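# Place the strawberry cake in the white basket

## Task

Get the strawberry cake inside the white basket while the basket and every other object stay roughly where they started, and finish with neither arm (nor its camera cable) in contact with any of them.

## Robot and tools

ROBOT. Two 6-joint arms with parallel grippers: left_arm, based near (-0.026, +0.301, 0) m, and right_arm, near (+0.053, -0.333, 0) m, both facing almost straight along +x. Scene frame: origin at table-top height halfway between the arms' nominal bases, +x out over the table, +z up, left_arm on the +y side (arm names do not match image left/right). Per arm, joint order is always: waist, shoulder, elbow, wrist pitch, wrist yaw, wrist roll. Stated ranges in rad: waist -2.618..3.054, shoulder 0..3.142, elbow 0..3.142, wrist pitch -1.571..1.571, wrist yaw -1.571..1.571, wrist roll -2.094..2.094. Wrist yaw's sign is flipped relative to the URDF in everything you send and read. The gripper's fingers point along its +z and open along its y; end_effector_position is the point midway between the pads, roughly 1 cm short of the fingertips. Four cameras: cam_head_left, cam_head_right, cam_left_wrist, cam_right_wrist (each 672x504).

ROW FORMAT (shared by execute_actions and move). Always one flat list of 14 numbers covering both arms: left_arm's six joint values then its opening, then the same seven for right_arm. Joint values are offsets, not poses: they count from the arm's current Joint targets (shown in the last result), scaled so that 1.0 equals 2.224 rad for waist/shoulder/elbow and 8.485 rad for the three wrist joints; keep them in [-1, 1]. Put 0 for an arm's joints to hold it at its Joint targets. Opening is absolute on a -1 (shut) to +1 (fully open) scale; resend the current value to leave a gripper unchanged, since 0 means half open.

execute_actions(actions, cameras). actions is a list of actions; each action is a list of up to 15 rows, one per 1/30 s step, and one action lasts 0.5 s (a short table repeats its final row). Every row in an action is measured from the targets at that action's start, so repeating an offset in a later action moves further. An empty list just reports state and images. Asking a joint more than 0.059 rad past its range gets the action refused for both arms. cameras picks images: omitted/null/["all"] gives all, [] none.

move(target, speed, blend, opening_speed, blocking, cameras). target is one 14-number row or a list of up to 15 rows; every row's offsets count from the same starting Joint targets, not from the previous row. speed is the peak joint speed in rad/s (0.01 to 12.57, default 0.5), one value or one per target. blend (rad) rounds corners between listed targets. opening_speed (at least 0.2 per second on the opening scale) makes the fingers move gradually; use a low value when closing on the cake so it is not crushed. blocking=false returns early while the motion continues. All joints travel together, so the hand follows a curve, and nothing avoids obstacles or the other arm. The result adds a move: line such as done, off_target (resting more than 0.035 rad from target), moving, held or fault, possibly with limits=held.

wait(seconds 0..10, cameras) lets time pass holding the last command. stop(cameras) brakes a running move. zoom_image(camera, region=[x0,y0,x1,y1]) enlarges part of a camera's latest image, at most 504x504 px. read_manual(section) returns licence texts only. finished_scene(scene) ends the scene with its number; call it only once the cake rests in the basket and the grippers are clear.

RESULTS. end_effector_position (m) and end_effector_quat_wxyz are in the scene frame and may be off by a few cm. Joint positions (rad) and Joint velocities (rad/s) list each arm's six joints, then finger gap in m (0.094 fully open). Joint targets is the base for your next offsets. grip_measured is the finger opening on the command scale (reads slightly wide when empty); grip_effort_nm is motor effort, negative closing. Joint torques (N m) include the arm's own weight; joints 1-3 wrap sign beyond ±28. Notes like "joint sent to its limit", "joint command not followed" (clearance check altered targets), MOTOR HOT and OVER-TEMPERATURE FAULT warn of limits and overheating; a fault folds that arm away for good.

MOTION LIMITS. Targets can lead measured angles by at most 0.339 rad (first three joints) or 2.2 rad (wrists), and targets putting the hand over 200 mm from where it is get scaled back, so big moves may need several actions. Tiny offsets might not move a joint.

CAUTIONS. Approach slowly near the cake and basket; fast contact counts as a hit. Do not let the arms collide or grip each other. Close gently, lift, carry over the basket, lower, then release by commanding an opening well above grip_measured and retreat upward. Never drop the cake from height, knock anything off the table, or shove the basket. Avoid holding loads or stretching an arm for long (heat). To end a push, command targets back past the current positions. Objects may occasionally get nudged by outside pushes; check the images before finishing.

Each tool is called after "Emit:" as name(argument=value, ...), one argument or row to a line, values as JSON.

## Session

Emit:
execute_actions(
  actions=[],
)

Scene clock: 0.00 s.
left_arm: end_effector_position=(+0.3753, +0.2977, +0.1035) grip_measured=+1.000 grip_effort_nm=n/a end_effector_quat_wxyz=(+0.586, +0.042, +0.806, -0.072) | right_arm: end_effector_position=(+0.4622, -0.3357, +0.1305) grip_measured=+1.000 grip_effort_nm=n/a end_effector_quat_wxyz=(+0.634, +0.023, +0.773, -0.029)
Joint positions: left_arm=[0.077 1.568 0.393 0.855 -0.268 0.017 0.094] | right_arm=[0.031 1.561 0.381 0.982 -0.115 0.006 0.094]
Joint velocities: within noise
Joint torques (N m): no reading
Motor temperatures (°C): left_arm=[22 25 23 22 23 19 23] | right_arm=[23 24 24 29 23 21 20]
Heat: left arm: 25 °C; right arm: 29 °C.
Joint targets: left_arm=[0.077 1.563 0.398 0.849 -0.269 0.017] | right_arm=[0.031 1.558 0.384 0.971 -0.116 0.006]
Tool commands: left_gripper/opening=+1.0 right_gripper/opening=+1.0

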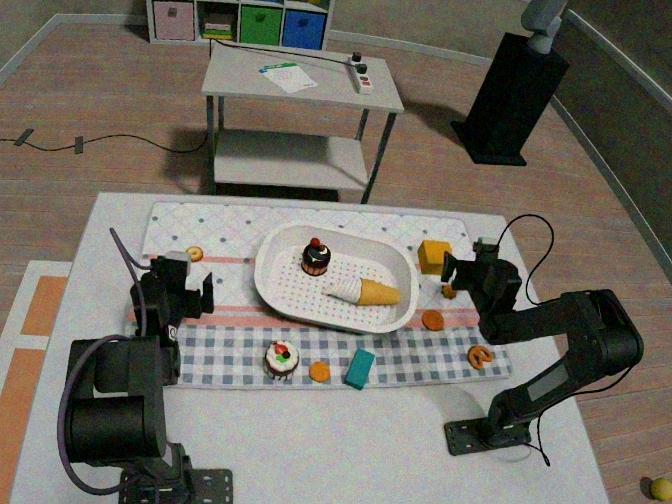

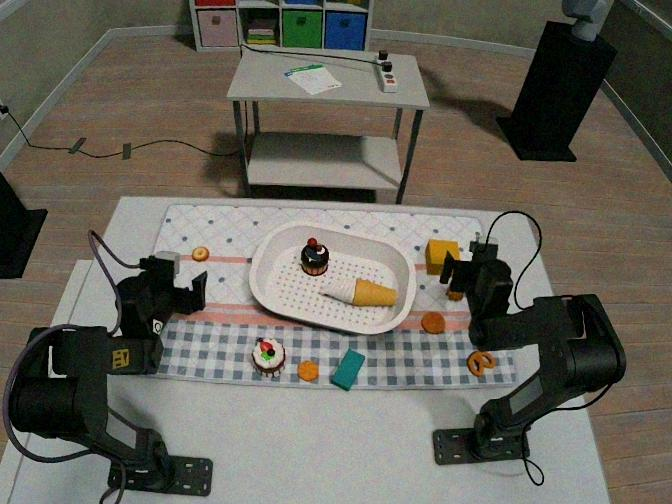

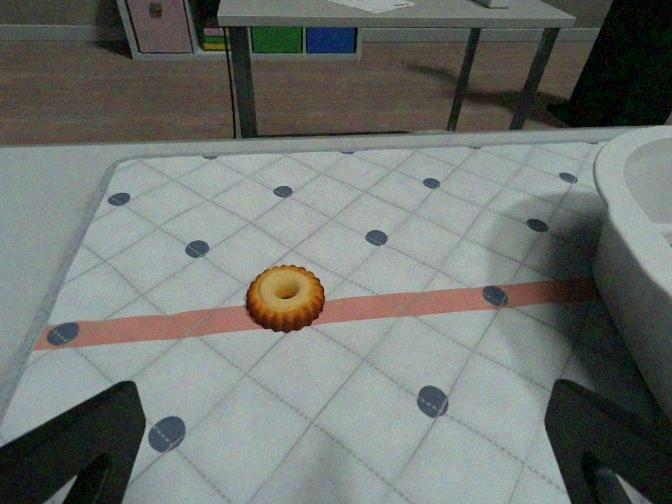

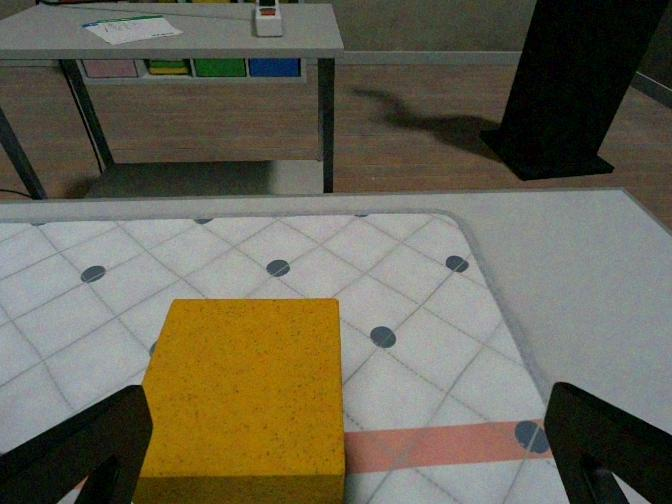

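Emit:
move(
  target=[-0.352,-0.084,0.3755,-0.2247,0.0317,-0.002,1,0,0,0,0,0,0,1],
  speed=1.4,
  cameras=["cam_left_wrist"],
)

Scene clock: 6.87 s.
left_arm: end_effector_position=(+0.2163, +0.1071, +0.1594) grip_measured=+1.000 grip_effort_nm=0.007 end_effector_quat_wxyz=(+0.165, +0.328, +0.928, -0.062) | right_arm: end_effector_position=(+0.4622, -0.3357, +0.1305) grip_measured=+1.000 grip_effort_nm=0.027 end_effector_quat_wxyz=(+0.634, +0.023, +0.773, -0.029)
Joint positions: left_arm=[-0.702 1.391 1.207 -1.033 -0.01 0.008 0.094] | right_arm=[0.031 1.561 0.381 0.982 -0.115 0.006 0.094]
Joint velocities: within noise
Joint torques (N m): left_arm=[-0.4 -5.81 8.43 0.81 0.1 -0.06] | right_arm=[0.03 -4.82 6.67 1.6 -0.05 -0.01]
Motor temperatures (°C): left_arm=[22 25 24 23 23 19 23] | right_arm=[23 25 25 30 23 21 20]
Heat: left arm: 25 °C; right arm: 30 °C.
Joint targets: left_arm=[-0.706 1.376 1.234 -1.057 0.000 0.000] | right_arm=[0.031 1.558 0.384 0.971 -0.116 0.006]
move: done
Images, in order (width x height): cam_left_wrist 672x504.

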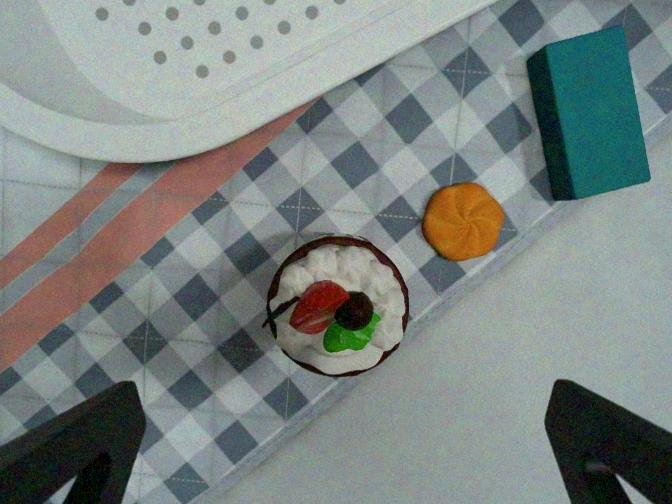

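Emit:
move(
  target=[
    [0,0.0562,-0.2014,0.0674,0,0,1,0,0,0,0,0,0,1],
    [0,0.0562,-0.2014,0.0674,0,0,0.1,0,0,0,0,0,0,1],
    [0,0,0,0,0,0,0.1,0,0,0,0,0,0,1],
    [0.0764,0.3058,0.3534,-0.0126,0,0,0.1,0,0,0,0,0,0,1],
  ],
  speed=[0.5,0.5,0.7,0.8],
  blend=[0,0,0.08,0],
  opening_speed=0.9,
  cameras=["cam_left_wrist","cam_head_right"],
)

Scene clock: 30.13 s.
left_arm: end_effector_position=(+0.3917, +0.0690, +0.1647) grip_measured=+0.407 grip_effort_nm=-1.023 end_effector_quat_wxyz=(+0.174, +0.250, +0.951, -0.047) | right_arm: end_effector_position=(+0.4622, -0.3357, +0.1305) grip_measured=+1.000 grip_effort_nm=0.032 end_effector_quat_wxyz=(+0.634, +0.023, +0.773, -0.029)
Joint positions: left_arm=[-0.537 2.05 1.986 -1.144 -0.006 0.007 0.066] | right_arm=[0.031 1.561 0.381 0.982 -0.115 0.006 0.094]
Joint velocities: within noise
Joint torques (N m): left_arm=[0.08 -10.22 8.87 0.88 0.05 -0.06] | right_arm=[0.03 -4.82 6.67 1.59 -0.05 0]
Motor temperatures (°C): left_arm=[22 27 25 23 23 19 23] | right_arm=[23 25 26 32 23 21 20]
Heat: left arm: 27 °C; right arm: 32 °C.
Joint targets: left_arm=[-0.536 2.056 2.020 -1.164 0.000 0.000] | right_arm=[0.031 1.558 0.384 0.971 -0.116 0.006]
move: done
Images, in order (width x height): cam_head_right 672x504, cam_left_wrist 672x504.

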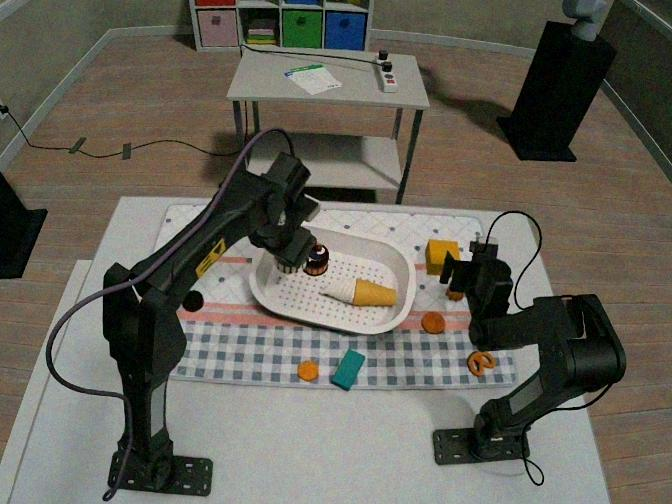

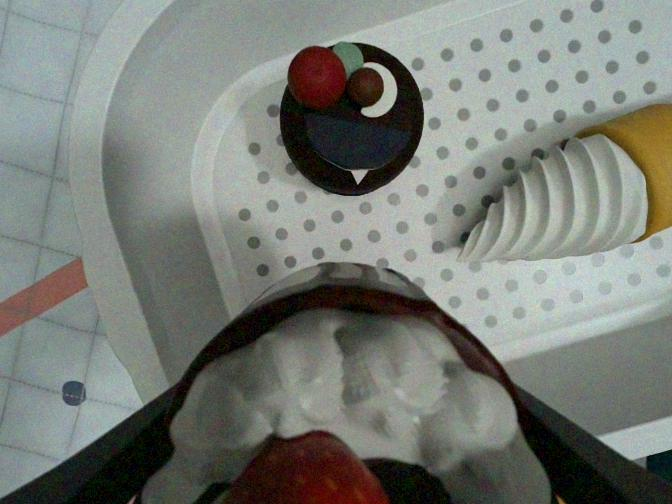

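Emit:
move(
  target=[
    [-0.0045,0.0089,-0.178,0.049,0,0,0.1,0,0,0,0,0,0,1],
    [-0.0045,0.0107,-0.2145,0.059,0,0,0.1,0,0,0,0,0,0,1],
    [-0.0045,0.0107,-0.2145,0.059,0,0,0.75,0,0,0,0,0,0,1],
    [-0.0045,0,0,0,0,0,0.75,0,0,0,0,0,0,1],
    [0.08,-0.12,0,0,0,0,0.75,0,0,0,0,0,0,1],
  ],
  speed=[0.5,0.12,0.12,0.4,0.9],
  blend=[0.02,0,0,0.03,0],
  opening_speed=0.9,
  cameras=["cam_left_wrist","cam_head_right"],
)

Scene clock: 46.73 s.
left_arm: end_effector_position=(+0.4037, +0.1590, +0.2980) grip_measured=+0.748 grip_effort_nm=0.115 end_effector_quat_wxyz=(+0.325, +0.154, +0.932, -0.050) | right_arm: end_effector_position=(+0.4622, -0.3357, +0.1305) grip_measured=+1.000 grip_effort_nm=0.027 end_effector_quat_wxyz=(+0.634, +0.023, +0.773, -0.029)
Joint positions: left_arm=[-0.353 1.779 2.017 -1.138 0.005 0.006 0.082] | right_arm=[0.031 1.561 0.381 0.982 -0.115 0.006 0.094]
Joint velocities: within noise
Joint torques (N m): left_arm=[-0.49 -7.27 6.19 1.34 -0.04 -0.04] | right_arm=[0.05 -4.81 6.68 1.59 -0.05 -0.01]
Motor temperatures (°C): left_arm=[22 28 25 23 23 19 24] | right_arm=[23 26 26 33 23 21 20]
Heat: left arm: 28 °C; right arm: 33 °C.
Joint targets: left_arm=[-0.358 1.789 2.020 -1.164 0.000 0.000] | right_arm=[0.031 1.558 0.384 0.971 -0.116 0.006]
move: done
Images, in order (width x height): cam_head_right 672x504, cam_left_wrist 672x504.

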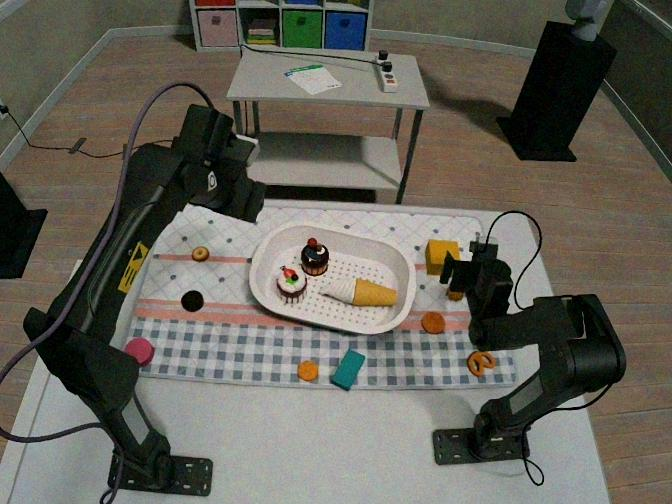

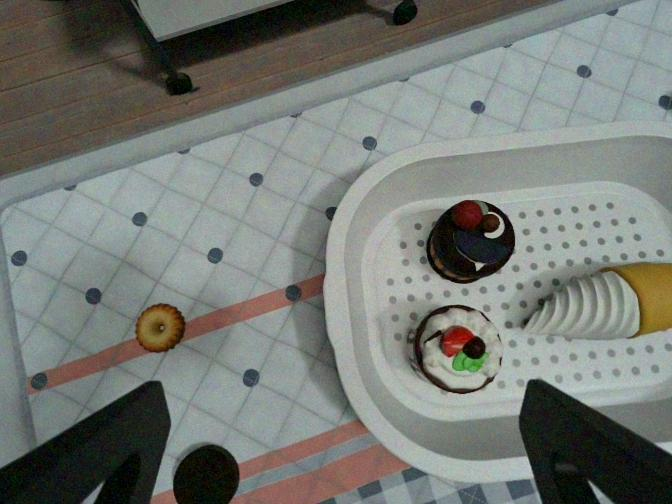

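Emit:
finished_scene(
  scene=2,
)

The scene is finished: the task was done.


## Next scene

The same job, from a new start.

Emit:
execute_actions(
  actions=[],
)

Scene clock: 0.00 s.
left_arm: end_effector_position=(+0.3701, +0.3334, +0.1050) grip_measured=+1.000 grip_effort_nm=n/a end_effector_quat_wxyz=(+0.593, -0.053, +0.803, +0.032) | right_arm: end_effector_position=(+0.4655, -0.3440, +0.1221) grip_measured=+1.000 grip_effort_nm=n/a end_effector_quat_wxyz=(+0.618, +0.034, +0.785, -0.032)
Joint positions: left_arm=[0.018 1.543 0.359 0.885 0.068 -0.032 0.094] | right_arm=[0.01 1.573 0.405 0.93 -0.111 0.019 0.094]
Joint velocities: within noise
Joint torques (N m): no reading
Motor temperatures (°C): left_arm=[22 24 22 20 23 19 23] | right_arm=[23 22 23 26 23 21 20]
Heat: left arm: 24 °C; right arm: 26 °C.
Joint targets: left_arm=[0.018 1.538 0.364 0.880 0.068 -0.032] | right_arm=[0.010 1.570 0.408 0.918 -0.112 0.019]
Tool commands: left_gripper/opening=+1.0 right_gripper/opening=+1.0

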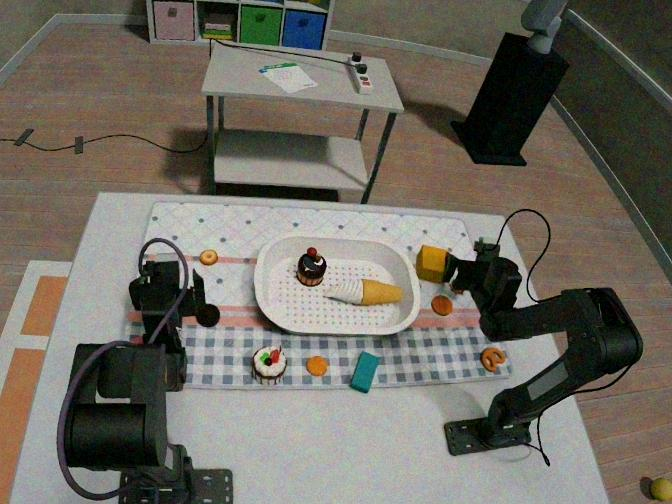

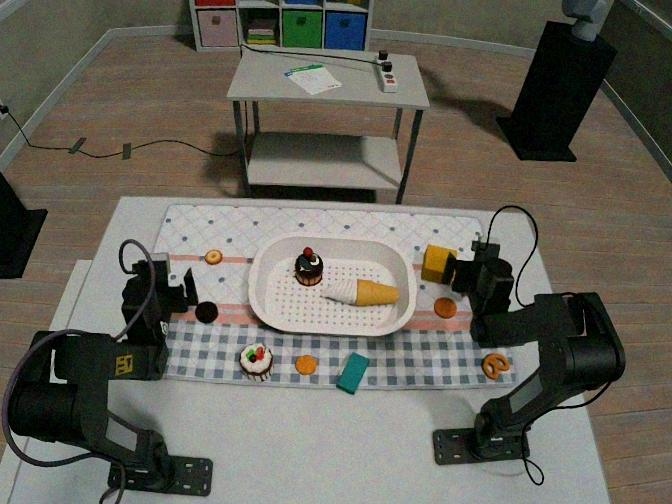

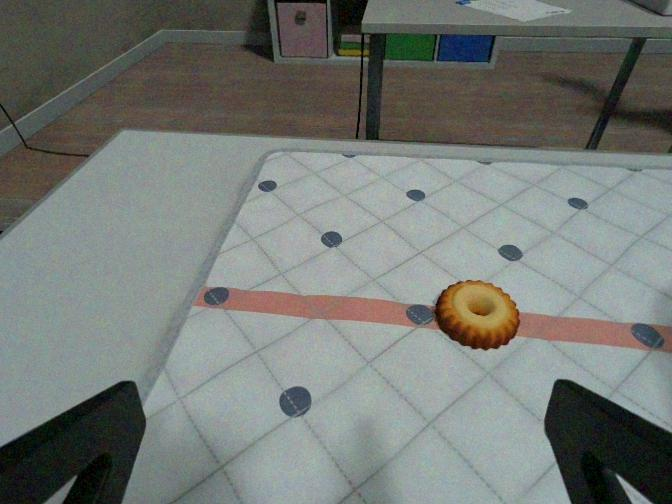

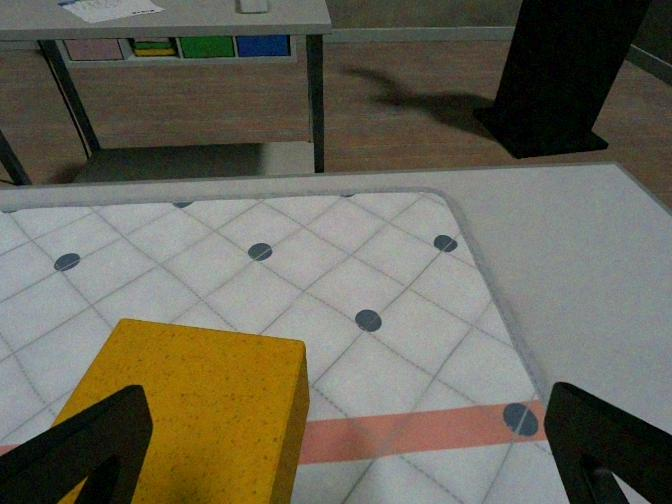

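Emit:
move(
  target=[-0.305,-0.1034,0.3647,-0.2295,-0.008,0.0038,1,0,0,0,0,0,0,1],
  speed=1.4,
  cameras=["cam_left_wrist"],
)

Scene clock: 6.87 s.
left_arm: end_effector_position=(+0.2124, +0.1318, +0.1583) grip_measured=+1.000 grip_effort_nm=0.002 end_effector_quat_wxyz=(+0.169, +0.299, +0.938, -0.051) | right_arm: end_effector_position=(+0.4655, -0.3440, +0.1221) grip_measured=+1.000 grip_effort_nm=0.032 end_effector_quat_wxyz=(+0.618, +0.034, +0.785, -0.032)
Joint positions: left_arm=[-0.655 1.321 1.148 -1.043 0.008 -0.006 0.094] | right_arm=[0.01 1.573 0.405 0.93 -0.111 0.019 0.094]
Joint velocities: within noise
Joint torques (N m): left_arm=[-0.44 -5.08 8.31 0.81 -0.08 0.09] | right_arm=[0.03 -5 6.61 1.54 -0.05 -0.01]
Motor temperatures (°C): left_arm=[22 24 22 23 23 19 23] | right_arm=[23 22 23 28 23 21 20]
Heat: left arm: 24 °C; right arm: 28 °C.
Joint targets: left_arm=[-0.660 1.308 1.175 -1.068 0.000 0.000] | right_arm=[0.010 1.570 0.408 0.918 -0.112 0.019]
move: done
Images, in order (width x height): cam_left_wrist 672x504.

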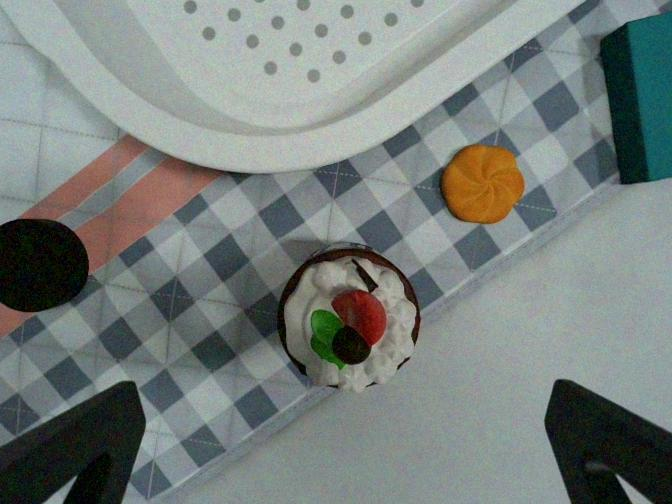

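Emit:
move(
  target=[
    [-0.002,0.0441,-0.2118,0.0676,0,0,1,0,0,0,0,0,0,1],
    [-0.002,0.0441,-0.2118,0.0676,0,0,0.1,0,0,0,0,0,0,1],
    [-0.002,0,0,0,0,0,0.1,0,0,0,0,0,0,1],
    [0.0526,0.2945,0.3183,-0.0059,0,0,0.1,0,0,0,0,0,0,1],
  ],
  speed=[0.5,0.5,0.7,0.8],
  blend=[0,0,0.08,0],
  opening_speed=0.9,
  cameras=["cam_left_wrist","cam_head_right"],
)

Scene clock: 27.93 s.
left_arm: end_effector_position=(+0.3732, +0.0769, +0.1637) grip_measured=+0.407 grip_effort_nm=-1.023 end_effector_quat_wxyz=(+0.175, +0.247, +0.952, -0.045) | right_arm: end_effector_position=(+0.4655, -0.3440, +0.1221) grip_measured=+1.000 grip_effort_nm=0.027 end_effector_quat_wxyz=(+0.618, +0.034, +0.785, -0.032)
Joint positions: left_arm=[-0.545 1.959 1.85 -1.099 0.004 -0.006 0.066] | right_arm=[0.01 1.573 0.405 0.93 -0.111 0.019 0.094]
Joint velocities: within noise
Joint torques (N m): left_arm=[0.2 -9.83 8.77 0.87 -0.03 0.09] | right_arm=[0.02 -5.01 6.61 1.54 -0.04 0]
Motor temperatures (°C): left_arm=[22 25 25 22 23 19 23] | right_arm=[23 23 24 31 23 21 20]
Heat: left arm: 25 °C; right arm: 31 °C.
Joint targets: left_arm=[-0.543 1.963 1.883 -1.118 0.000 0.000] | right_arm=[0.010 1.570 0.408 0.918 -0.112 0.019]
move: done
Images, in order (width x height): cam_head_right 672x504, cam_left_wrist 672x504.

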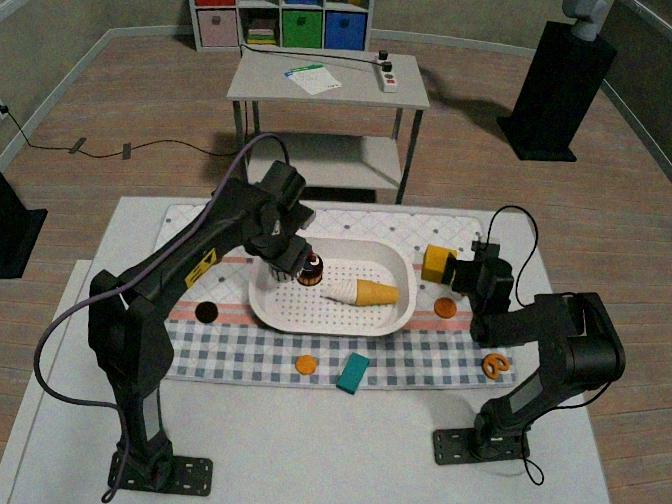

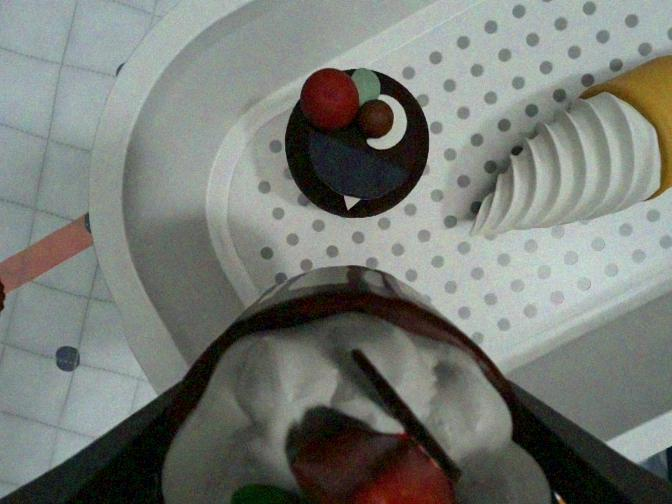

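Emit:
move(
  target=[
    [-0.004,0.0174,-0.1676,0.0485,0,0,0.1,0,0,0,0,0,0,1],
    [-0.004,0.0207,-0.2019,0.0582,0,0,0.1,0,0,0,0,0,0,1],
    [-0.004,0.0207,-0.2019,0.0582,0,0,0.75,0,0,0,0,0,0,1],
    [-0.004,0,0,0,0,0,0.75,0,0,0,0,0,0,1],
    [0.08,-0.12,0,0,0,0,0.75,0,0,0,0,0,0,1],
  ],
  speed=[0.5,0.12,0.12,0.4,0.9],
  blend=[0.02,0,0,0.03,0],
  opening_speed=0.9,
  cameras=["cam_left_wrist","cam_head_right"],
)

Scene clock: 40.40 s.
left_arm: end_effector_position=(+0.3849, +0.1624, +0.2915) grip_measured=+0.748 grip_effort_nm=0.110 end_effector_quat_wxyz=(+0.325, +0.151, +0.932, -0.052) | right_arm: end_effector_position=(+0.4655, -0.3440, +0.1221) grip_measured=+1.000 grip_effort_nm=0.027 end_effector_quat_wxyz=(+0.618, +0.034, +0.785, -0.032)
Joint positions: left_arm=[-0.36 1.687 1.878 -1.092 0.006 -0.006 0.082] | right_arm=[0.01 1.573 0.405 0.93 -0.111 0.019 0.094]
Joint velocities: within noise
Joint torques (N m): left_arm=[-0.47 -6.72 6.31 1.31 -0.05 0.09] | right_arm=[0.03 -5.01 6.6 1.54 -0.06 -0.01]
Motor temperatures (°C): left_arm=[22 27 26 23 23 19 23] | right_arm=[23 23 24 32 23 21 20]
Heat: left arm: 27 °C; right arm: 32 °C.
Joint targets: left_arm=[-0.365 1.696 1.883 -1.118 0.000 0.000] | right_arm=[0.010 1.570 0.408 0.918 -0.112 0.019]
move: done
Images, in order (width x height): cam_head_right 672x504, cam_left_wrist 672x504.

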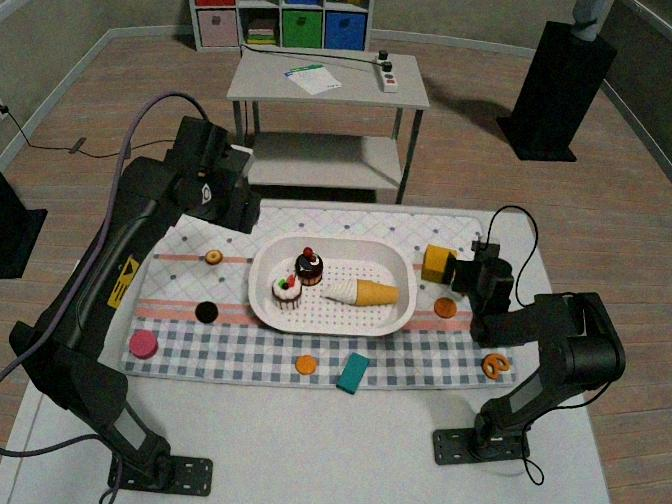

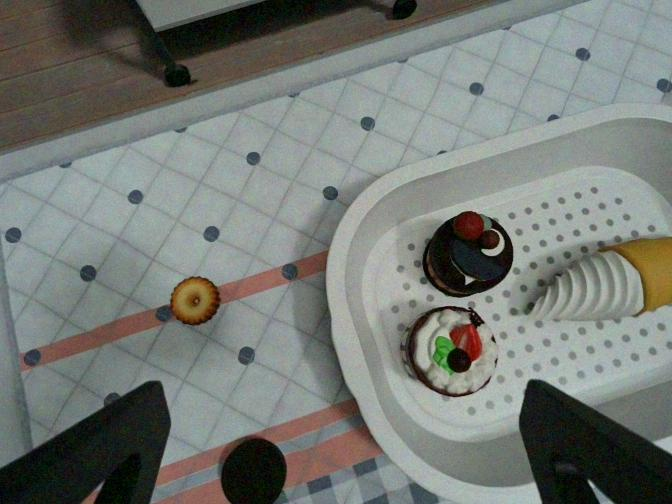

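Emit:
finished_scene(
  scene=3,
)

The scene is finished: the task was done.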